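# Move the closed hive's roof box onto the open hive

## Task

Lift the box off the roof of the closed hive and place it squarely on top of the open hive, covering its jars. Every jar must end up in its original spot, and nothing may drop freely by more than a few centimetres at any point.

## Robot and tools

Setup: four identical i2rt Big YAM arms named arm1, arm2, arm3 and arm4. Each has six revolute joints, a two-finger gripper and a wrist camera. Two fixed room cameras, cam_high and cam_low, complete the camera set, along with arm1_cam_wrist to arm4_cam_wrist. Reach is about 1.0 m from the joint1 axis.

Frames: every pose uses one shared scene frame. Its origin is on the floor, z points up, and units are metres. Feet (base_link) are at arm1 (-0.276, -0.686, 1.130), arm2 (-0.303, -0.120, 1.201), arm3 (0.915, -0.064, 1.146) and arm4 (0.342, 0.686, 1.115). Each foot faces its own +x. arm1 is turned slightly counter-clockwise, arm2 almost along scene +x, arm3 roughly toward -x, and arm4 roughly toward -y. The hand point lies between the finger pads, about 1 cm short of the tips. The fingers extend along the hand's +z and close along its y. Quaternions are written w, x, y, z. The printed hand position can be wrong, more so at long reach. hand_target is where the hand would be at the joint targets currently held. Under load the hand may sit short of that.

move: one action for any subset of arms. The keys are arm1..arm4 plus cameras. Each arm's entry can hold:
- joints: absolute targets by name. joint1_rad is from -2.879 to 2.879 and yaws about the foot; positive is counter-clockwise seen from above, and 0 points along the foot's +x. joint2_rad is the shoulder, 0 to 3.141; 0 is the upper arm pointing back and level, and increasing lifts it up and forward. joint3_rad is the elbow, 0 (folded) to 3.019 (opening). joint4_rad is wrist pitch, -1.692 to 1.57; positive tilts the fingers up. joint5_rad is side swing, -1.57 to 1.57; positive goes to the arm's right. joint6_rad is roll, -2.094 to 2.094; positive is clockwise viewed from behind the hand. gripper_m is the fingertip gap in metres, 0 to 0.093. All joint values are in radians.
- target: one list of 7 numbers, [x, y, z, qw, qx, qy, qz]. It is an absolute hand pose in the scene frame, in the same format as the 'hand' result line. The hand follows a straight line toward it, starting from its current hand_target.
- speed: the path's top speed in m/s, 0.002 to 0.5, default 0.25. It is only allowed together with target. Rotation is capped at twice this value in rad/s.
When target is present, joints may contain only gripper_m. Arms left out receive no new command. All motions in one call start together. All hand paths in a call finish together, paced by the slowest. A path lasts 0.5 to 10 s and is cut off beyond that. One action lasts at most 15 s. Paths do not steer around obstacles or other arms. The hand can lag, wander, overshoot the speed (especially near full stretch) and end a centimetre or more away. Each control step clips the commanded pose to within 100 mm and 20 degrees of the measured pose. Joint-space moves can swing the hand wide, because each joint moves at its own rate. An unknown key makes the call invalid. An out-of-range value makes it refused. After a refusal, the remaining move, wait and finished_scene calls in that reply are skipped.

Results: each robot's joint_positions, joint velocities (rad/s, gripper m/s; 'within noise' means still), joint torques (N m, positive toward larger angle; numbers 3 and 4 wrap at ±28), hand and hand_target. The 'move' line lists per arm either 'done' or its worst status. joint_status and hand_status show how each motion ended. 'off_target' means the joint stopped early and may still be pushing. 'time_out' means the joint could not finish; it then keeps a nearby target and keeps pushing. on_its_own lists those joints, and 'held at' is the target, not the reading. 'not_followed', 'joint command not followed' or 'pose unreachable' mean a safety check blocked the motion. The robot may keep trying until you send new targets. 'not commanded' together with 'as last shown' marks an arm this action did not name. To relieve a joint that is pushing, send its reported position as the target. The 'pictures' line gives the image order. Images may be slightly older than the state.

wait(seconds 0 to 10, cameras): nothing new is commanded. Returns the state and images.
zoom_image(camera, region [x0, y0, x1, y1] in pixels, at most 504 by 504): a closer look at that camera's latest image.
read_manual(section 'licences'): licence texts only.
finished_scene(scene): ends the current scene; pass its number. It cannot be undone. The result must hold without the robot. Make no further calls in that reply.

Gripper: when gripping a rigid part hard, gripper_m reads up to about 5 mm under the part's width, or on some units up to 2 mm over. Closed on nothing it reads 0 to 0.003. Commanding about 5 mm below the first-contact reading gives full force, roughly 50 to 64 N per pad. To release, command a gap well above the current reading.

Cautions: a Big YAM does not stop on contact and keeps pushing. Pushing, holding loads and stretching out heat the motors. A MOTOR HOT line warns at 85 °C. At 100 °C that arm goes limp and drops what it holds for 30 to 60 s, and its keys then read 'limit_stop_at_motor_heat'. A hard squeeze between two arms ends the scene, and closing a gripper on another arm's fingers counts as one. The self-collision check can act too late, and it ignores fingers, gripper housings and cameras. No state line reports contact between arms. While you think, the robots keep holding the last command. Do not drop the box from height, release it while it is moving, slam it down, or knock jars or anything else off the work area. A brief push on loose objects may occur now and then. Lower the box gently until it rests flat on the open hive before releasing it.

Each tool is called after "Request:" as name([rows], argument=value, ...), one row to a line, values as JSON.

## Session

Request:
move()

Request:
zoom_image(camera="cam_high", region=[200, 130, 650, 400])

Request:
zoom_image(camera="arm3_cam_wrist", region=[100, 0, 604, 400])

Request:
zoom_image(camera="arm2_cam_wrist", region=[100, 0, 604, 400])

Request:
zoom_image(camera="arm1_cam_wrist", region=[100, 0, 604, 400])

Scene clock: 0.00 s.
Joint torques (N m): no reading
Heat: arm1: hottest joint1_rad 37 °C; arm2: hottest joint1_rad 34 °C; arm3: hottest joint1_rad 35 °C; arm4: hottest joint3_rad 37 °C.
Joint velocities: within noise
arm1.joint_positions: joint1_rad=+0.165 joint2_rad=+0.548 joint3_rad=+1.345 joint4_rad=-1.232 joint5_rad=-0.217 joint6_rad=-0.340 gripper_m=+0.09396
arm1.joint_status: not commanded
arm1.hand: x=-0.1000 y=-0.5475 z=+1.6867 quat_wxyz=(-0.528, +0.393, -0.741, -0.131) (m; scene frame)
arm1.hand_target: x=-0.1029 y=-0.5491 z=+1.6986 quat_wxyz=(-0.539, +0.391, -0.734, -0.131) (m; scene frame)
arm1.hand_status: not commanded
arm2.joint_positions: joint1_rad=+0.846 joint2_rad=+0.537 joint3_rad=+1.332 joint4_rad=-1.274 joint5_rad=+0.017 joint6_rad=-0.402 gripper_m=+0.09396
arm2.joint_status: not commanded
arm2.hand: x=-0.1402 y=+0.0363 z=+1.7392 quat_wxyz=(-0.507, +0.469, -0.719, -0.080) (m; scene frame)
arm2.hand_target: x=-0.1423 y=+0.0344 z=+1.7476 quat_wxyz=(-0.515, +0.466, -0.715, -0.081) (m; scene frame)
arm2.hand_status: not commanded
arm3.joint_positions: joint1_rad=-0.153 joint2_rad=+0.543 joint3_rad=+1.419 joint4_rad=-1.380 joint5_rad=-0.220 joint6_rad=+0.181 gripper_m=+0.09396
arm3.joint_status: not commanded
arm3.hand: x=+0.7213 y=-0.0788 z=+1.7060 quat_wxyz=(-0.129, -0.856, +0.056, +0.498) (m; scene frame)
arm3.hand_target: x=+0.7238 y=-0.0788 z=+1.7172 quat_wxyz=(-0.129, -0.849, +0.054, +0.510) (m; scene frame)
arm3.hand_status: not commanded
arm4.joint_positions: joint1_rad=+0.337 joint2_rad=+0.580 joint3_rad=+1.357 joint4_rad=-1.358 joint5_rad=+0.031 joint6_rad=-0.490 gripper_m=+0.09396
arm4.joint_status: not commanded
arm4.hand: x=+0.3795 y=+0.4625 z=+1.6399 quat_wxyz=(-0.273, -0.382, -0.795, +0.384) (m; scene frame)
arm4.hand_target: x=+0.3789 y=+0.4651 z=+1.6508 quat_wxyz=(-0.280, -0.380, -0.789, +0.393) (m; scene frame)
arm4.hand_status: not commanded
pictures: arm1_cam_wrist, arm2_cam_wrist, arm3_cam_wrist, arm4_cam_wrist, cam_high, cam_low
camera_calibration:
arm1_cam_wrist: T_world_to_cam=[[0.717935, -0.658263, 0.226405, -0.671194], [-0.518785, -0.722822, -0.456498, 0.32259], [0.464147, 0.21028, -0.860436, 1.73569], [0, 0, 0, 1]] pos_world=[-0.156387, -0.573629, 1.79267]
arm2_cam_wrist: T_world_to_cam=[[0.750784, -0.568314, 0.336665, -0.457574], [-0.462424, -0.816155, -0.346491, 0.566671], [0.471686, 0.104457, -0.875557, 1.71317], [0, 0, 0, 1]] pos_world=[-0.202496, 0.0234931, 1.85037]
arm3_cam_wrist: T_world_to_cam=[[-0.0422967, 0.959898, -0.277139, 0.579653], [0.909831, -0.0776075, -0.407658, 0.036436], [-0.412818, -0.269393, -0.870062, 1.88686], [0, 0, 0, 1]] pos_world=[0.770298, -0.0452735, 1.81719]
arm4_cam_wrist: T_world_to_cam=[[-0.811195, -0.420478, 0.406401, -0.165021], [-0.547005, 0.791326, -0.27311, 0.294883], [-0.206759, -0.443848, -0.871923, 1.83841], [0, 0, 0, 1]] pos_world=[0.407546, 0.513237, 1.75055]

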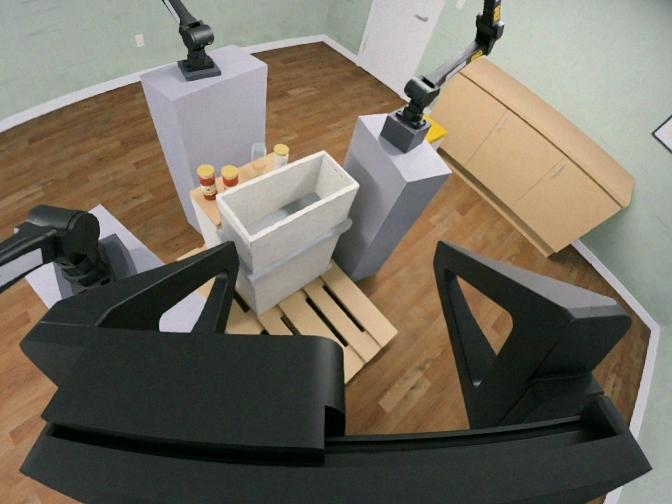

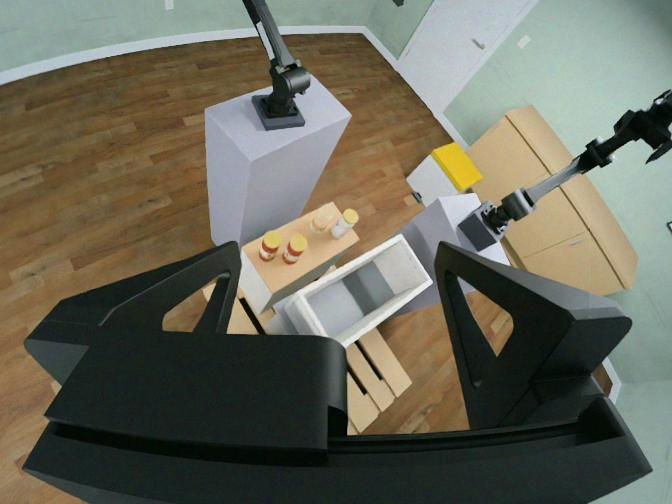

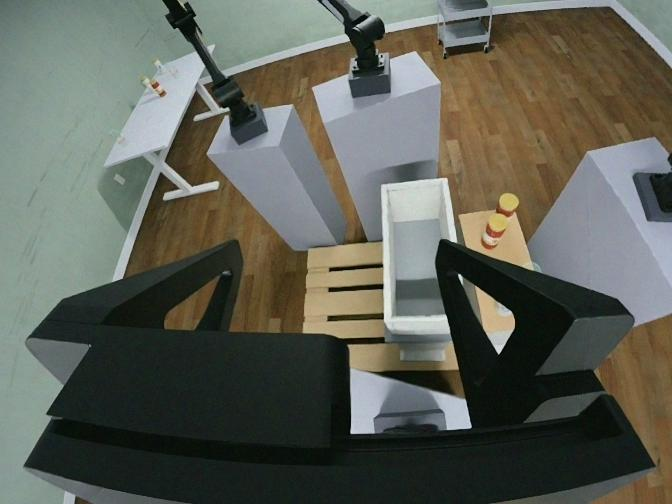

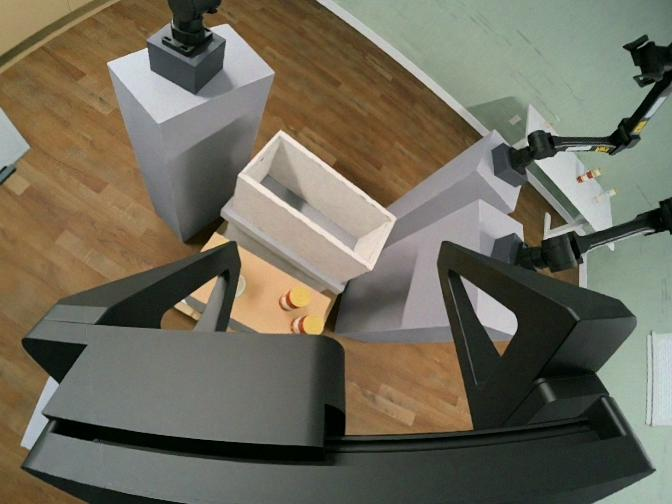

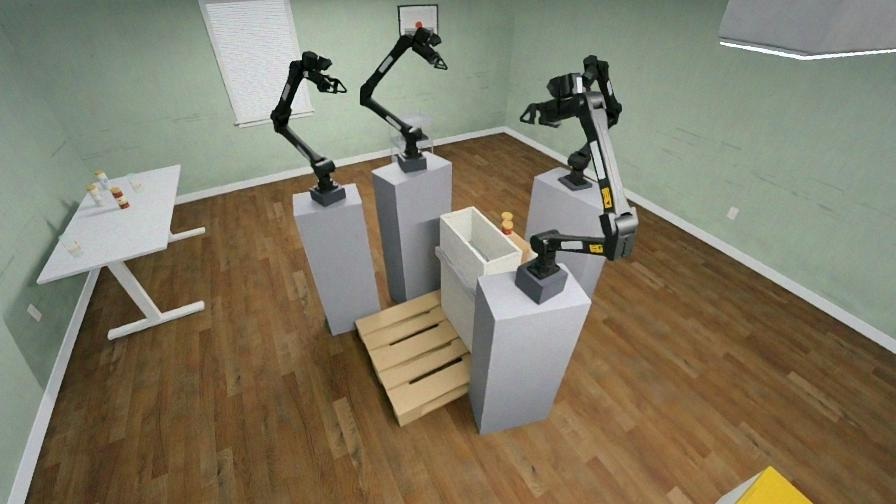

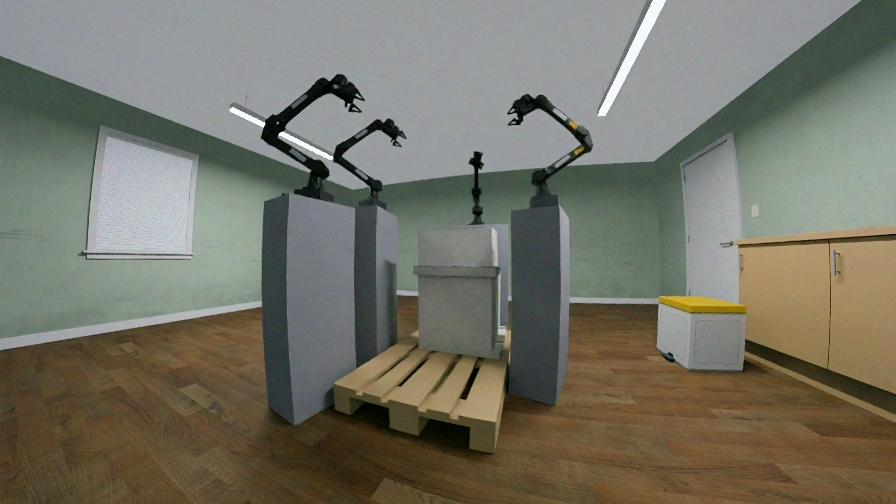

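Scaled by 1.120.

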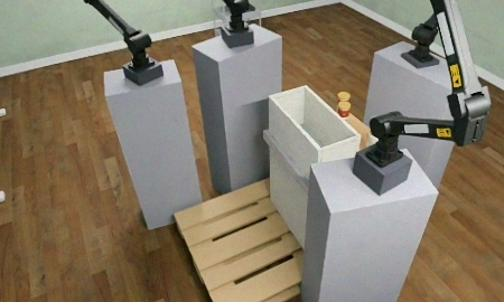

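Scaled by 1.000.

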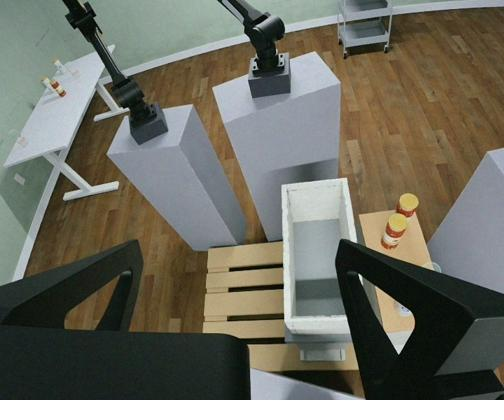

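Scaled by 1.000.

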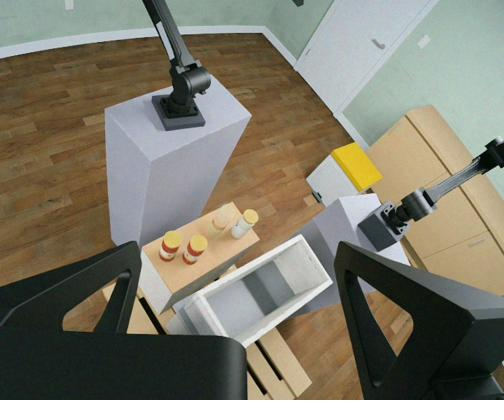

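Scaled by 1.000.

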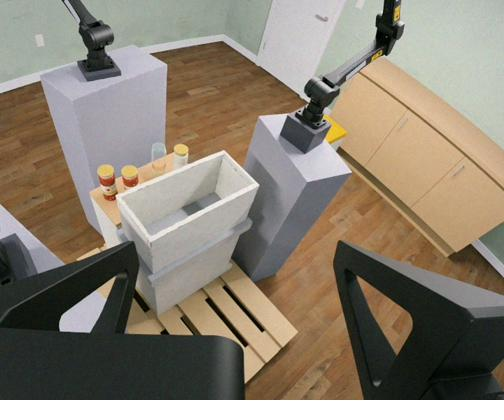

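Request:
move(arm2={"target":[0.098,-0.035,1.06,0,0.7071,-0.7071,0],"speed":0.4}, arm3={"target":[0.605,-0.035,1.06,0,0.7071,-0.7071,0],"speed":0.4}, arm4={"joints":{"joint1_rad":0.09,"joint2_rad":0.25,"joint3_rad":1.33,"joint4_rad":-1.66,"joint5_rad":0,"joint6_rad":0}})

Scene clock: 16.00 s.
Joint torques (N m): arm1=[0.5 4.42 9.43 1.81 -0.02 0] | arm2=[-0.15 -12.51 6.28 1.33 -0.1 -0.27] | arm3=[0.5 -9.05 6.52 0.76 0.08 0.11] | arm4=[-2.26 9.58 7.06 1.62 -0.14 0.05]
Heat: arm1: hottest joint3_rad 37 °C; arm2: hottest joint1_rad 34 °C; arm3: hottest joint1_rad 35 °C; arm4: hottest joint3_rad 40 °C.
move: arm2 done; arm3 off_target; arm4 done
Joint velocities: within noise
arm1: as last shown
arm2.joint_positions: joint1_rad=+0.294 joint2_rad=+1.957 joint3_rad=+0.864 joint4_rad=-0.476 joint5_rad=-0.017 joint6_rad=-1.345 gripper_m=+0.09396
arm2.joint_status: not commanded
arm2.hand: x=+0.0910 y=-0.0372 z=+1.0672 quat_wxyz=(+0.001, +0.700, -0.714, -0.002) (m; scene frame)
arm2.hand_target: x=+0.0977 y=-0.0351 z=+1.0602 quat_wxyz=(+0.000, +0.707, -0.707, +0.000) (m; scene frame)
arm2.hand_status: done (0.010 m and 1.1 deg from the pose sent, 0.723 m and 65.8 deg at the start)
arm3.joint_positions: joint1_rad=-0.161 joint2_rad=+1.663 joint3_rad=+0.576 joint4_rad=-0.498 joint5_rad=+0.018 joint6_rad=+1.465 gripper_m=+0.09396
arm3.joint_status: not commanded
arm3.hand: x=+0.6179 y=-0.0383 z=+1.0606 quat_wxyz=(+0.006, -0.717, +0.698, -0.006) (m; scene frame)
arm3.hand_target: x=+0.6052 y=-0.0349 z=+1.0604 quat_wxyz=(+0.000, -0.707, +0.707, +0.000) (m; scene frame)
arm3.hand_status: off_target (0.013 m and 1.8 deg from the pose sent, 0.658 m and 99.7 deg at the start)
arm4.joint_positions: joint1_rad=+0.099 joint2_rad=+0.245 joint3_rad=+1.323 joint4_rad=-1.649 joint5_rad=+0.003 joint6_rad=-0.007 gripper_m=+0.09396
arm4.joint_status: all done
arm4.hand: x=+0.3374 y=+0.6211 z=+1.6052 quat_wxyz=(-0.329, -0.632, -0.613, +0.343) (m; scene frame)
arm4.hand_target: x=+0.3374 y=+0.6220 z=+1.6055 quat_wxyz=(-0.327, -0.638, -0.609, +0.339) (m; scene frame)
arm4.hand_status: not commanded
pictures: arm1_cam_wrist, arm2_cam_wrist, arm3_cam_wrist, arm4_cam_wrist, cam_high, cam_low
camera_calibration:
arm1_cam_wrist: T_world_to_cam=[[0.717935, -0.658263, 0.226405, -0.671194], [-0.518785, -0.722822, -0.456498, 0.32259], [0.464147, 0.21028, -0.860436, 1.73569], [0, 0, 0, 1]] pos_world=[-0.156387, -0.573629, 1.79267]
arm2_cam_wrist: T_world_to_cam=[[0.998727, -0.0504081, -0.00190379, -0.0886631], [-0.0383792, -0.783809, 0.619815, -0.687803], [-0.0327359, -0.618953, -0.784746, 0.945497], [0, 0, 0, 1]] pos_world=[0.0931046, 0.0416424, 1.16812]
arm3_cam_wrist: T_world_to_cam=[[0.999459, 0.0317586, 0.0085704, -0.624745], [0.02077, -0.811308, 0.58425, -0.66026], [0.0255082, -0.583756, -0.811528, 0.94856], [0, 0, 0, 1]] pos_world=[0.613925, 0.0378944, 1.1609]
arm4_cam_wrist: T_world_to_cam=[[-0.99967, 0.0236389, 0.0100662, 0.305646], [0.0182487, 0.929059, -0.369482, 0.0152655], [-0.0180862, -0.369177, -0.929183, 1.85175], [0, 0, 0, 1]] pos_world=[0.338757, 0.662217, 1.72318]

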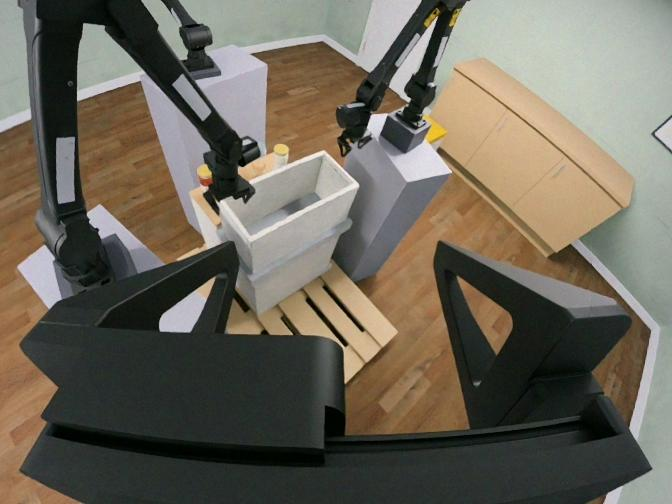

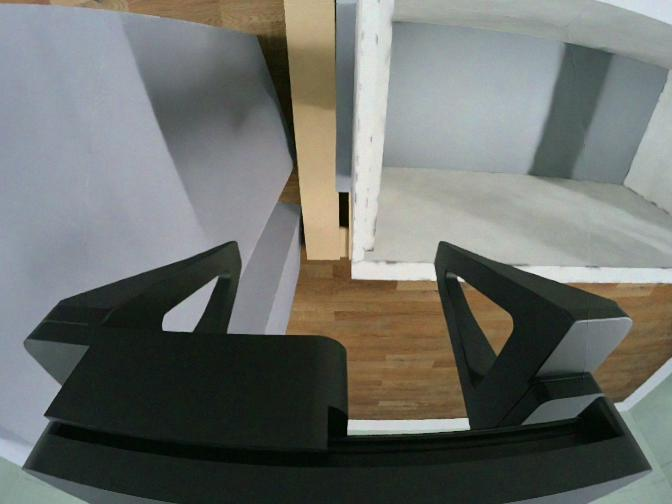

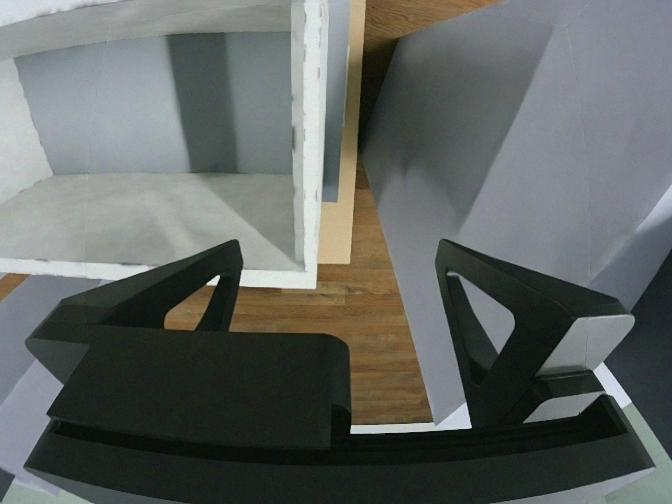

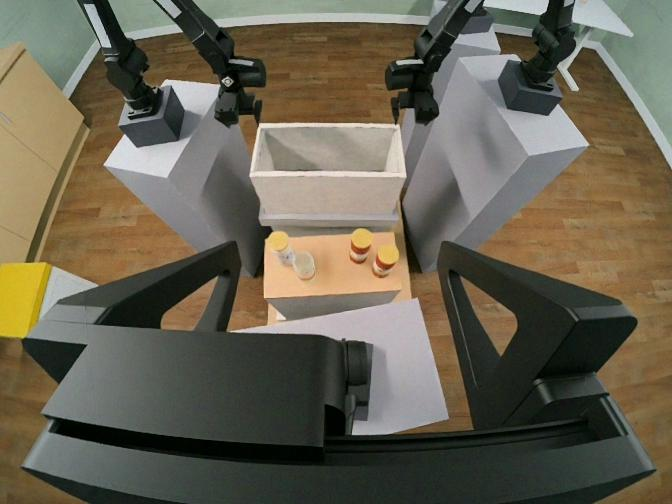

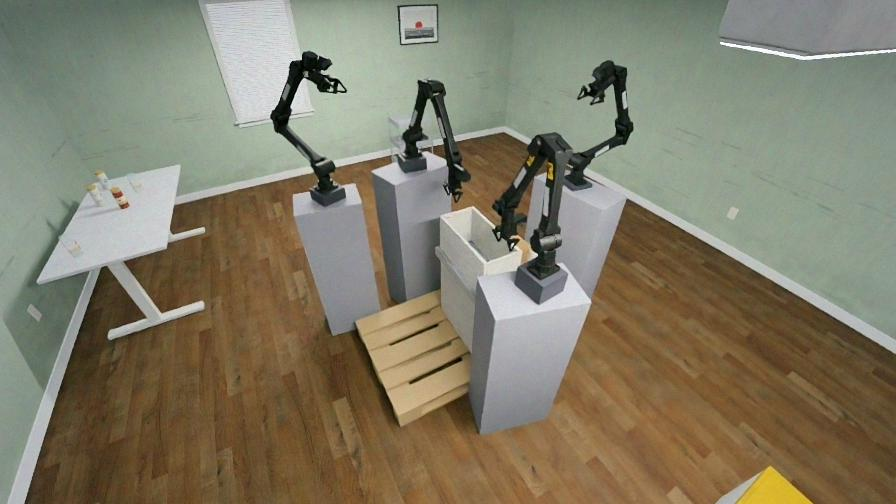

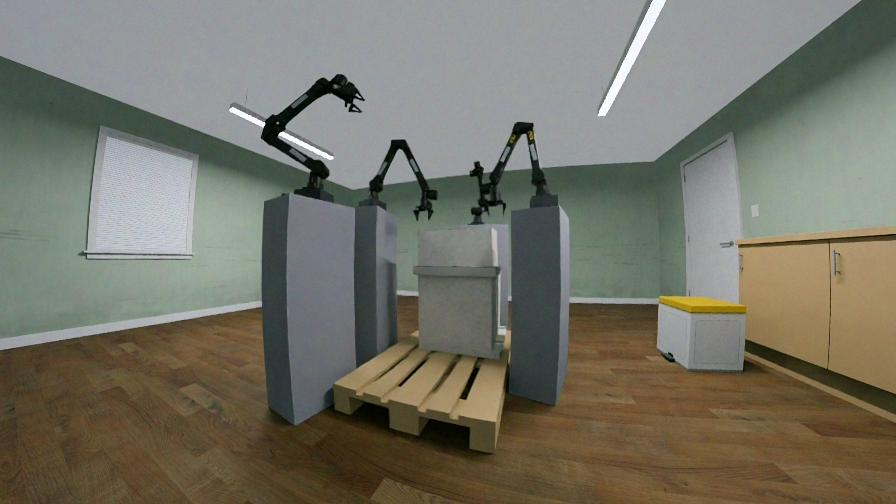

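Request:
move(arm2={"target":[0.112,-0.045,1.0,0,0.7071,-0.7071,0],"speed":0.25}, arm3={"target":[0.592,-0.045,1.0,0,0.7071,-0.7071,0],"speed":0.25}, cameras=["arm2_cam_wrist","arm3_cam_wrist"])

Scene clock: 22.07 s.
Joint torques (N m): arm1=[0.44 4.37 9.44 1.77 -0.02 0] | arm2=[-1.38 -14.1 5.09 1.39 -0.12 -0.32] | arm3=[2.08 -10.81 4.41 0.76 0.1 0.13] | arm4=[-2.26 9.23 7.19 1.69 -0.11 0.03]
Heat: arm1: hottest joint3_rad 38 °C; arm2: hottest joint1_rad 34 °C; arm3: hottest joint1_rad 35 °C; arm4: hottest joint3_rad 40 °C.
move: arm2 off_target; arm3 done
Joint velocities: within noise
arm1, arm4: as last shown
arm2.joint_positions: joint1_rad=+0.282 joint2_rad=+2.135 joint3_rad=+0.929 joint4_rad=-0.361 joint5_rad=-0.017 joint6_rad=-1.373 gripper_m=+0.09396
arm2.joint_status: not commanded
arm2.hand: x=+0.1068 y=-0.0402 z=+1.0082 quat_wxyz=(+0.001, +0.706, -0.708, -0.001) (m; scene frame)
arm2.hand_target: x=+0.1118 y=-0.0450 z=+1.0002 quat_wxyz=(+0.000, +0.707, -0.707, +0.000) (m; scene frame)
arm2.hand_status: off_target (0.011 m and 0.3 deg from the pose sent, 0.071 m and 1.1 deg at the start)
arm3.joint_positions: joint1_rad=-0.148 joint2_rad=+1.884 joint3_rad=+0.617 joint4_rad=-0.313 joint5_rad=+0.018 joint6_rad=+1.496 gripper_m=+0.09396
arm3.joint_status: not commanded
arm3.hand: x=+0.6010 y=-0.0422 z=+1.0029 quat_wxyz=(+0.004, -0.710, +0.704, -0.004) (m; scene frame)
arm3.hand_target: x=+0.5921 y=-0.0450 z=+1.0003 quat_wxyz=(+0.000, -0.707, +0.707, +0.000) (m; scene frame)
arm3.hand_status: done (0.010 m and 0.8 deg from the pose sent, 0.066 m and 1.8 deg at the start)
pictures: arm2_cam_wrist, arm3_cam_wrist
camera_calibration:
arm2_cam_wrist: T_world_to_cam=[[0.999381, -0.0351648, 0.000313272, -0.106485], [-0.027792, -0.784327, 0.619725, -0.654047], [-0.0215468, -0.61935, -0.784819, 0.896709], [0, 0, 0, 1]] pos_world=[0.107563, 0.0386451, 1.10912]
arm3_cam_wrist: T_world_to_cam=[[0.999908, 0.013315, 0.00255461, -0.60225], [0.00931568, -0.811635, 0.584091, -0.622272], [0.00985061, -0.584013, -0.811684, 0.90946], [0, 0, 0, 1]] pos_world=[0.599033, 0.0340975, 1.1032]

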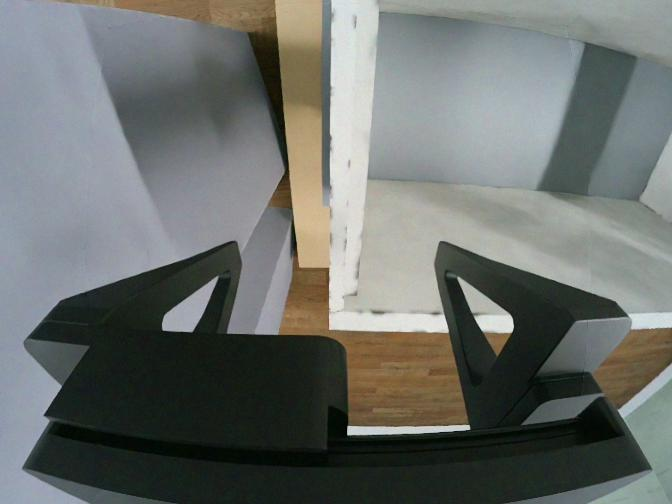

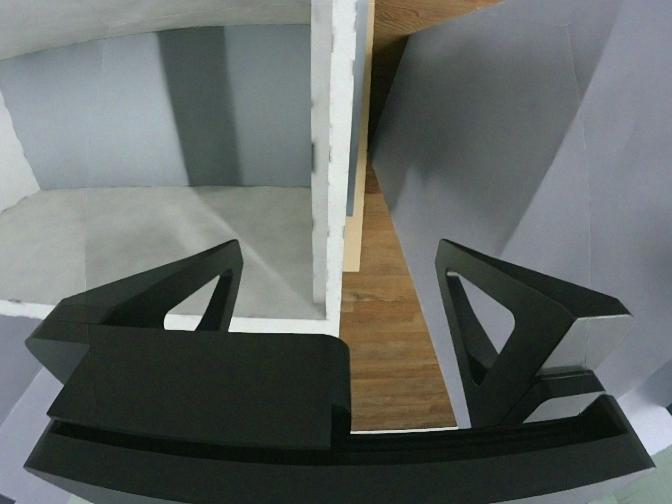

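Request:
move(arm2={"target":[0.119,-0.049,0.925,0,0.7071,-0.7071,0],"speed":0.2}, arm3={"target":[0.590,-0.048,0.927,0,0.7071,-0.7071,0],"speed":0.2}, cameras=["arm2_cam_wrist","arm3_cam_wrist"])

Scene clock: 25.07 s.
Joint torques (N m): arm1=[0.5 4.37 9.46 1.8 -0.02 0] | arm2=[-1.44 -14.51 3.75 1.31 -0.12 -0.27] | arm3=[2.14 -12.69 1.85 0.77 0.11 0.1] | arm4=[-2.2 9.52 7.05 1.59 -0.12 0.09]
Heat: arm1: hottest joint3_rad 39 °C; arm2: hottest joint1_rad 34 °C; arm3: hottest joint1_rad 35 °C; arm4: hottest joint3_rad 40 °C.
move: arm2 off_target; arm3 done
Joint velocities: within noise
arm1, arm4: as last shown
arm2.joint_positions: joint1_rad=+0.273 joint2_rad=+2.345 joint3_rad=+1.019 joint4_rad=-0.238 joint5_rad=-0.017 joint6_rad=-1.383 gripper_m=+0.09396
arm2.joint_status: not commanded
arm2.hand: x=+0.1180 y=-0.0428 z=+0.9341 quat_wxyz=(-0.001, +0.706, -0.708, +0.000) (m; scene frame)
arm2.hand_target: x=+0.1189 y=-0.0489 z=+0.9253 quat_wxyz=(+0.000, +0.707, -0.707, +0.000) (m; scene frame)
arm2.hand_status: off_target (0.011 m and 0.2 deg from the pose sent, 0.084 m and 0.3 deg at the start)
arm3.joint_positions: joint1_rad=-0.144 joint2_rad=+2.139 joint3_rad=+0.675 joint4_rad=-0.109 joint5_rad=+0.018 joint6_rad=+1.502 gripper_m=+0.09396
arm3.joint_status: not commanded
arm3.hand: x=+0.5933 y=-0.0445 z=+0.9308 quat_wxyz=(+0.002, -0.710, +0.705, -0.001) (m; scene frame)
arm3.hand_target: x=+0.5901 y=-0.0480 z=+0.9271 quat_wxyz=(+0.000, -0.707, +0.707, +0.000) (m; scene frame)
arm3.hand_status: done (0.006 m and 0.5 deg from the pose sent, 0.077 m and 0.8 deg at the start)
arm4.hand: x=+0.3374 y=+0.6211 z=+1.6052 quat_wxyz=(-0.329, -0.632, -0.612, +0.343) (m; scene frame)
pictures: arm2_cam_wrist, arm3_cam_wrist
camera_calibration:
arm2_cam_wrist: T_world_to_cam=[[0.999418, -0.0338694, 0.00415468, -0.121168], [-0.0291699, -0.784809, 0.619051, -0.609136], [-0.0177062, -0.618811, -0.78534, 0.837256], [0, 0, 0, 1]] pos_world=[0.118154, 0.0359443, 1.03512]
arm3_cam_wrist: T_world_to_cam=[[0.99992, 0.0120612, -0.00393977, -0.588412], [0.0120931, -0.811928, 0.583633, -0.583126], [0.00384047, -0.583633, -0.812008, 0.853543], [0, 0, 0, 1]] pos_world=[0.592139, 0.0317973, 1.0311]

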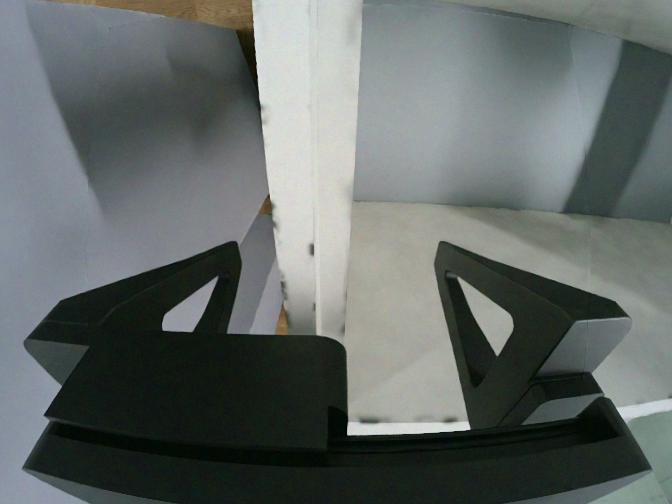

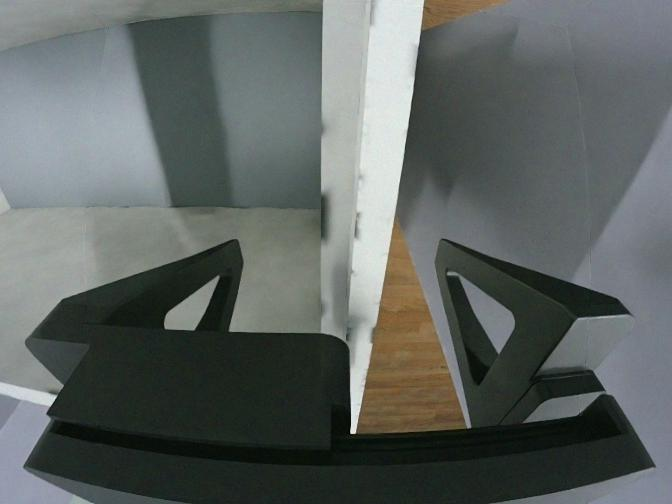

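Request:
move(arm2={"target":[0.101,-0.049,0.926,0,0.7071,-0.7071,0],"speed":0.1}, arm3={"target":[0.609,-0.048,0.929,0,0.7071,-0.7071,0],"speed":0.1}, cameras=["arm2_cam_wrist","arm3_cam_wrist"])

Scene clock: 28.10 s.
Joint torques (N m): arm1=[0.44 4.42 9.47 1.78 -0.02 0] | arm2=[-0.91 -15.74 2.09 1.31 -0.11 -0.23] | arm3=[1.9 -13.22 0.49 0.68 0.11 0.07] | arm4=[-2.02 9.41 7.06 1.51 -0.11 0.06]
Heat: arm1: hottest joint3_rad 39 °C; arm2: hottest joint2_rad 35 °C; arm3: hottest joint1_rad 35 °C; arm4: hottest joint3_rad 40 °C.
move: arm2 done; arm3 done
Joint velocities: within noise
arm1, arm4: as last shown
arm2.joint_positions: joint1_rad=+0.273 joint2_rad=+2.345 joint3_rad=+0.981 joint4_rad=-0.200 joint5_rad=-0.017 joint6_rad=-1.383 gripper_m=+0.09396
arm2.joint_status: not commanded
arm2.hand: x=+0.1039 y=-0.0455 z=+0.9309 quat_wxyz=(-0.001, +0.706, -0.708, +0.000) (m; scene frame)
arm2.hand_target: x=+0.1011 y=-0.0490 z=+0.9262 quat_wxyz=(+0.000, +0.707, -0.707, +0.000) (m; scene frame)
arm2.hand_status: done (0.007 m and 0.2 deg from the pose sent, 0.020 m and 0.2 deg at the start)
arm3.joint_positions: joint1_rad=-0.144 joint2_rad=+2.139 joint3_rad=+0.633 joint4_rad=-0.068 joint5_rad=+0.018 joint6_rad=+1.503 gripper_m=+0.09396
arm3.joint_status: not commanded
arm3.hand: x=+0.6096 y=-0.0455 z=+0.9294 quat_wxyz=(+0.002, -0.710, +0.705, -0.002) (m; scene frame)
arm3.hand_target: x=+0.6090 y=-0.0480 z=+0.9290 quat_wxyz=(+0.000, -0.707, +0.707, +0.000) (m; scene frame)
arm3.hand_status: done (0.003 m and 0.5 deg from the pose sent, 0.016 m and 0.5 deg at the start)
pictures: arm2_cam_wrist, arm3_cam_wrist
camera_calibration:
arm2_cam_wrist: T_world_to_cam=[[0.99943, -0.0335092, 0.00414249, -0.107154], [-0.0288796, -0.784819, 0.619051, -0.609653], [-0.0174928, -0.618818, -0.78534, 0.832721], [0, 0, 0, 1]] pos_world=[0.104053, 0.0332444, 1.03182]
arm3_cam_wrist: T_world_to_cam=[[0.999928, 0.0117569, -0.00248623, -0.606095], [0.010997, -0.811853, 0.583758, -0.582839], [0.00484471, -0.583743, -0.811924, 0.851147], [0, 0, 0, 1]] pos_world=[0.608338, 0.0307974, 1.0298]

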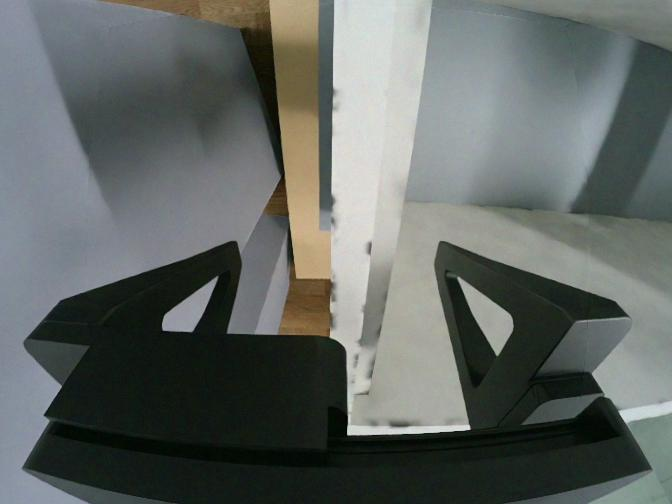

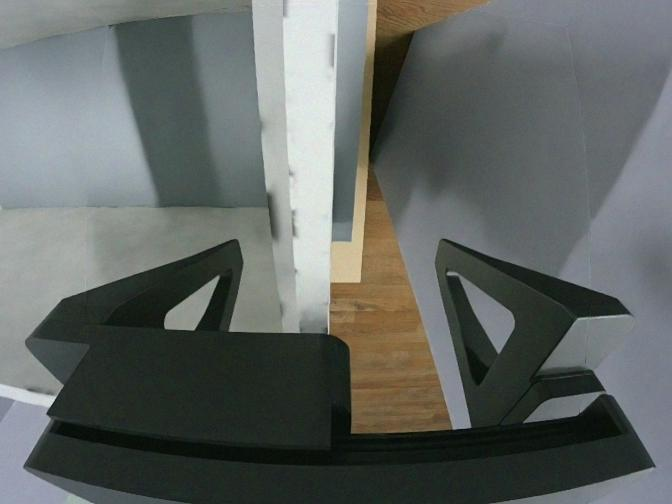

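Request:
move(arm2={"target":[0.111,-0.049,0.926,0,0.7071,-0.7071,0],"speed":0.1}, arm3={"target":[0.597,-0.048,0.929,0,0.7071,-0.7071,0],"speed":0.1}, cameras=[])

Request:
move(arm2={"joints":{"gripper_m":0.028}}, arm3={"joints":{"gripper_m":0.028}}, cameras=["arm2_cam_wrist","arm3_cam_wrist","arm4_cam_wrist"])

Scene clock: 30.93 s.
Joint torques (N m): arm1=[0.5 4.42 9.44 1.78 -0.03 0] | arm2=[-1.26 -15.85 3.52 0.32 -0.13 -0.24] | arm3=[2.08 -13.27 1.61 0.24 0.11 0.09] | arm4=[-2.67 9.64 7.17 1.63 -0.11 0.05]
Heat: arm1: hottest joint3_rad 40 °C; arm2: hottest joint2_rad 35 °C; arm3: hottest joint1_rad 35 °C; arm4: hottest joint3_rad 40 °C.
move: arm2 done; arm3 done
Joint velocities: within noise
arm1, arm4: as last shown
arm2.joint_positions: joint1_rad=+0.273 joint2_rad=+2.345 joint3_rad=+0.995 joint4_rad=-0.199 joint5_rad=-0.017 joint6_rad=-1.383 gripper_m=+0.09396
arm2.joint_status: not commanded
arm2.hand: x=+0.1129 y=-0.0438 z=+0.9321 quat_wxyz=(-0.007, +0.706, -0.708, +0.004) (m; scene frame)
arm2.hand_target: x=+0.1111 y=-0.0489 z=+0.9262 quat_wxyz=(+0.000, +0.707, -0.707, +0.000) (m; scene frame)
arm2.hand_status: done (0.008 m and 1.0 deg from the pose sent, 0.009 m and 0.2 deg at the start)
arm3.joint_positions: joint1_rad=-0.144 joint2_rad=+2.139 joint3_rad=+0.655 joint4_rad=-0.080 joint5_rad=+0.018 joint6_rad=+1.503 gripper_m=+0.09396
arm3.joint_status: not commanded
arm3.hand: x=+0.5988 y=-0.0448 z=+0.9300 quat_wxyz=(-0.001, -0.709, +0.705, +0.002) (m; scene frame)
arm3.hand_target: x=+0.5970 y=-0.0480 z=+0.9290 quat_wxyz=(+0.000, -0.707, +0.707, +0.000) (m; scene frame)
arm3.hand_status: done (0.004 m and 0.4 deg from the pose sent, 0.013 m and 0.5 deg at the start)
pictures: none
No camera images: "cameras" was empty.

Scene clock: 31.70 s.
Joint torques (N m): arm1=[0.5 4.31 9.46 1.77 -0.02 0.01] | arm2=[-0.85 -15.56 3.52 0.35 -0.12 -0.25] | arm3=[2.08 -13.22 1.61 0.12 0.11 0.09] | arm4=[-1.67 10.11 7.05 1.61 -0.14 0.06]
Heat: arm1: hottest joint3_rad 40 °C; arm2: hottest joint2_rad 35 °C; arm3: hottest joint1_rad 35 °C; arm4: hottest joint3_rad 40 °C.
move: arm2 done; arm3 done
Joint velocities: within noise
arm1, arm4: as last shown
arm2.joint_positions: joint1_rad=+0.273 joint2_rad=+2.345 joint3_rad=+0.995 joint4_rad=-0.199 joint5_rad=-0.017 joint6_rad=-1.383 gripper_m=+0.02816
arm2.joint_status: all done
arm2.hand: x=+0.1129 y=-0.0438 z=+0.9321 quat_wxyz=(-0.007, +0.706, -0.708, +0.004) (m; scene frame)
arm2.hand_target: x=+0.1111 y=-0.0489 z=+0.9262 quat_wxyz=(+0.000, +0.707, -0.707, +0.000) (m; scene frame)
arm2.hand_status: not commanded
arm3.joint_positions: joint1_rad=-0.144 joint2_rad=+2.139 joint3_rad=+0.655 joint4_rad=-0.081 joint5_rad=+0.018 joint6_rad=+1.503 gripper_m=+0.02820
arm3.joint_status: all done
arm3.hand: x=+0.5989 y=-0.0448 z=+0.9300 quat_wxyz=(-0.001, -0.709, +0.705, +0.002) (m; scene frame)
arm3.hand_target: x=+0.5970 y=-0.0480 z=+0.9290 quat_wxyz=(+0.000, -0.707, +0.707, +0.000) (m; scene frame)
arm3.hand_status: not commanded
pictures: arm2_cam_wrist, arm3_cam_wrist, arm4_cam_wrist
camera_calibration:
arm2_cam_wrist: T_world_to_cam=[[0.999261, -0.0333897, 0.0190457, -0.129971], [-0.03803, -0.786589, 0.616305, -0.605295], [-0.00559713, -0.616574, -0.787277, 0.83542], [0, 0, 0, 1]] pos_world=[0.111531, 0.0346403, 1.03323]
arm3_cam_wrist: T_world_to_cam=[[0.999862, 0.0115596, -0.0119626, -0.586499], [0.0163669, -0.812224, 0.583117, -0.585137], [-0.00297568, -0.583232, -0.8123, 0.857086], [0, 0, 0, 1]] pos_world=[0.598545, 0.031397, 1.0304]
arm4_cam_wrist: T_world_to_cam=[[-0.999668, 0.0238464, 0.00977151, 0.305915], [0.0185503, 0.929054, -0.36948, 0.0151644], [-0.017889, -0.369176, -0.929187, 1.85169], [0, 0, 0, 1]] pos_world=[0.338657, 0.662217, 1.72318]

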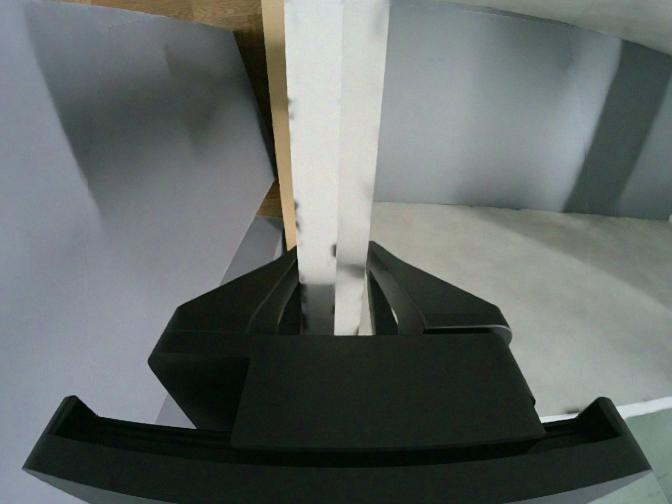

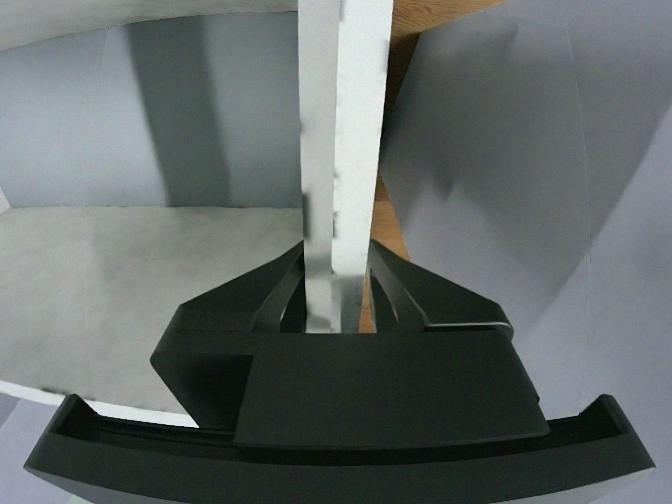

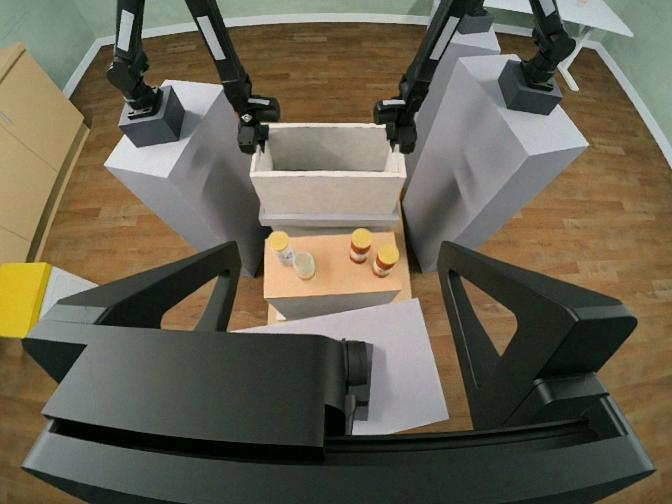

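Request:
move(arm2={"joints":{"gripper_m":0.005}}, arm3={"joints":{"gripper_m":0.005}}, cameras=[])

Request:
move(arm2={"target":[0.112,-0.048,1.03,0,0.7071,-0.7071,0],"speed":0.15}, arm3={"target":[0.597,-0.048,1.03,0,0.7071,-0.7071,0],"speed":0.15}, cameras=["arm4_cam_wrist"])

Request:
move(arm2={"target":[0.110,-0.048,1.205,0,0.7071,-0.7071,0],"speed":0.15}, arm3={"target":[0.599,-0.048,1.20,0,0.7071,-0.7071,0],"speed":0.15}, cameras=["arm4_cam_wrist","cam_low"])

Scene clock: 34.33 s.
Joint torques (N m): arm1=[0.5 4.37 9.44 1.8 -0.02 0] | arm2=[-1.26 -15.33 3.54 0.46 -0.14 -0.32] | arm3=[2.08 -13.27 1.22 0.18 0.13 -0.11] | arm4=[-2.37 9.76 7.06 1.57 -0.12 0.07]
Heat: arm1: hottest joint3_rad 40 °C; arm2: hottest joint2_rad 35 °C; arm3: hottest joint1_rad 35 °C; arm4: hottest joint3_rad 40 °C.
move: arm2 off_target; arm3 off_target
Joint velocities: within noise
arm1, arm4: as last shown
arm2.joint_positions: joint1_rad=+0.273 joint2_rad=+2.345 joint3_rad=+0.995 joint4_rad=-0.201 joint5_rad=-0.017 joint6_rad=-1.377 gripper_m=+0.01932
arm2.joint_status: gripper_m off_target (ended at +0.01935, target +0.00500)
arm2.hand: x=+0.1124 y=-0.0441 z=+0.9321 quat_wxyz=(-0.006, +0.704, -0.710, +0.003) (m; scene frame)
arm2.hand_target: x=+0.1110 y=-0.0489 z=+0.9262 quat_wxyz=(+0.000, +0.707, -0.707, +0.000) (m; scene frame)
arm2.hand_status: not commanded
arm3.joint_positions: joint1_rad=-0.144 joint2_rad=+2.139 joint3_rad=+0.660 joint4_rad=-0.082 joint5_rad=+0.017 joint6_rad=+1.521 gripper_m=+0.01959
arm3.joint_status: gripper_m off_target (ended at +0.01962, target +0.00500)
arm3.hand: x=+0.5963 y=-0.0447 z=+0.9302 quat_wxyz=(-0.002, -0.703, +0.711, +0.003) (m; scene frame)
arm3.hand_target: x=+0.5971 y=-0.0479 z=+0.9290 quat_wxyz=(+0.000, -0.707, +0.707, +0.000) (m; scene frame)
arm3.hand_status: not commanded
pictures: none
No camera images: "cameras" was empty.

Scene clock: 35.77 s.
Joint torques (N m): arm1=[0.44 4.42 9.47 1.8 -0.02 0.01] | arm2=[-1.14 -21.25 3.08 -1.61 -0.75 -0.3] | arm3=[2.26 -18.37 2.66 -1.47 0.65 -0.06] | arm4=[-2.61 9.76 7.16 1.61 -0.12 0.03]
Heat: arm1: hottest joint3_rad 40 °C; arm2: hottest joint2_rad 35 °C; arm3: hottest joint1_rad 35 °C; arm4: hottest joint3_rad 40 °C.
move: arm2 off_target; arm3 off_target
Joint velocities: within noise
arm1.joint_positions: joint1_rad=+0.165 joint2_rad=+0.548 joint3_rad=+1.345 joint4_rad=-1.232 joint5_rad=-0.217 joint6_rad=-0.340 gripper_m=+0.09396
arm1.joint_status: not commanded
arm1.hand: x=-0.1000 y=-0.5475 z=+1.6867 quat_wxyz=(-0.528, +0.393, -0.741, -0.131) (m; scene frame)
arm1.hand_target: x=-0.1029 y=-0.5491 z=+1.6986 quat_wxyz=(-0.539, +0.391, -0.734, -0.131) (m; scene frame)
arm1.hand_status: not commanded
arm2.joint_positions: joint1_rad=+0.269 joint2_rad=+2.137 joint3_rad=+0.936 joint4_rad=-0.357 joint5_rad=-0.002 joint6_rad=-1.380 gripper_m=+0.01932
arm2.joint_status: not commanded
arm2.hand: x=+0.1130 y=-0.0470 z=+1.0083 quat_wxyz=(+0.001, +0.704, -0.710, +0.007) (m; scene frame)
arm2.hand_target: x=+0.1120 y=-0.0480 z=+1.0287 quat_wxyz=(+0.000, +0.707, -0.707, +0.000) (m; scene frame)
arm2.hand_status: off_target (0.022 m and 1.0 deg from the pose sent, 0.098 m and 0.9 deg at the start)
arm3.joint_positions: joint1_rad=-0.142 joint2_rad=+1.863 joint3_rad=+0.620 joint4_rad=-0.343 joint5_rad=+0.005 joint6_rad=+1.522 gripper_m=+0.01959
arm3.joint_status: not commanded
arm3.hand: x=+0.6013 y=-0.0465 z=+1.0093 quat_wxyz=(+0.002, -0.703, +0.711, -0.011) (m; scene frame)
arm3.hand_target: x=+0.5971 y=-0.0480 z=+1.0282 quat_wxyz=(+0.000, -0.707, +0.707, +0.000) (m; scene frame)
arm3.hand_status: off_target (0.021 m and 1.4 deg from the pose sent, 0.100 m and 0.8 deg at the start)
arm4: as last shown
pictures: arm4_cam_wrist
camera_calibration:
arm4_cam_wrist: T_world_to_cam=[[-0.999668, 0.0238464, 0.00977151, 0.305915], [0.0185503, 0.929054, -0.36948, 0.0151644], [-0.017889, -0.369176, -0.929187, 1.85169], [0, 0, 0, 1]] pos_world=[0.338657, 0.662217, 1.72318]

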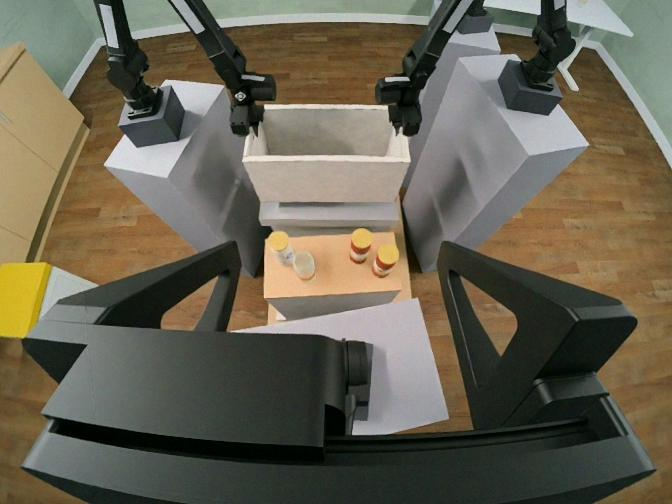

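Scene clock: 37.67 s.
Joint torques (N m): arm1=[0.44 4.37 9.46 1.81 -0.02 0] | arm2=[-0.91 -19.02 8.7 -2.81 -0.76 -0.29] | arm3=[2.26 -14.21 10.02 -2.55 0.65 -0.07] | arm4=[-1.79 10.11 7.09 1.62 -0.15 0.07]
Heat: arm1: hottest joint3_rad 40 °C; arm2: hottest joint2_rad 35 °C; arm3: hottest joint1_rad 35 °C; arm4: hottest joint3_rad 40 °C.
move: arm2 off_target; arm3 off_target
Joint velocities: within noise
arm1: as last shown
arm2.joint_positions: joint1_rad=+0.263 joint2_rad=+1.725 joint3_rad=+0.943 joint4_rad=-0.777 joint5_rad=-0.002 joint6_rad=-1.386 gripper_m=+0.01932
arm2.joint_status: not commanded
arm2.hand: x=+0.1112 y=-0.0473 z=+1.1757 quat_wxyz=(+0.002, +0.704, -0.710, +0.007) (m; scene frame)
arm2.hand_target: x=+0.1101 y=-0.0479 z=+1.2033 quat_wxyz=(-0.001, +0.707, -0.707, +0.001) (m; scene frame)
arm2.hand_status: off_target (0.029 m and 1.0 deg from the pose sent, 0.197 m and 1.0 deg at the start)
arm3.joint_positions: joint1_rad=-0.133 joint2_rad=+1.389 joint3_rad=+0.708 joint4_rad=-0.898 joint5_rad=+0.005 joint6_rad=+1.531 gripper_m=+0.01959
arm3.joint_status: not commanded
arm3.hand: x=+0.6006 y=-0.0465 z=+1.1723 quat_wxyz=(-0.001, -0.703, +0.711, -0.008) (m; scene frame)
arm3.hand_target: x=+0.5988 y=-0.0479 z=+1.1980 quat_wxyz=(-0.001, -0.707, +0.707, +0.000) (m; scene frame)
arm3.hand_status: off_target (0.028 m and 1.1 deg from the pose sent, 0.191 m and 1.4 deg at the start)
arm4.joint_positions: joint1_rad=+0.099 joint2_rad=+0.245 joint3_rad=+1.323 joint4_rad=-1.649 joint5_rad=+0.003 joint6_rad=-0.007 gripper_m=+0.09396
arm4.joint_status: not commanded
arm4.hand: x=+0.3374 y=+0.6211 z=+1.6052 quat_wxyz=(-0.329, -0.632, -0.612, +0.343) (m; scene frame)
arm4.hand_target: x=+0.3374 y=+0.6220 z=+1.6055 quat_wxyz=(-0.327, -0.638, -0.609, +0.339) (m; scene frame)
arm4.hand_status: not commanded
pictures: arm4_cam_wrist, cam_low
camera_calibration:
arm4_cam_wrist: T_world_to_cam=[[-0.999668, 0.0238464, 0.00977151, 0.305915], [0.0185503, 0.929054, -0.36948, 0.0151644], [-0.017889, -0.369176, -0.929187, 1.85169], [0, 0, 0, 1]] pos_world=[0.338657, 0.662217, 1.72318]

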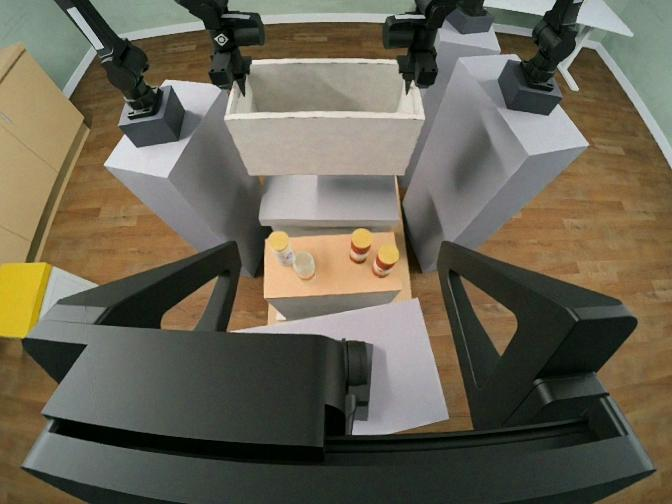

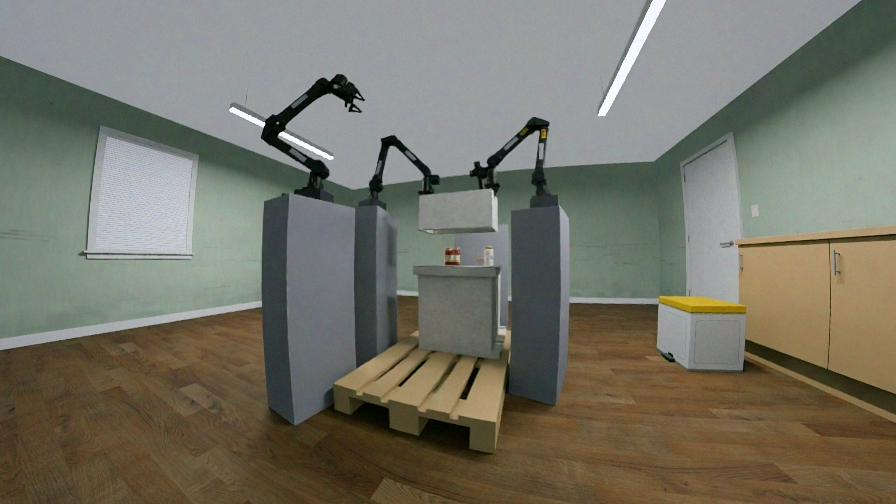

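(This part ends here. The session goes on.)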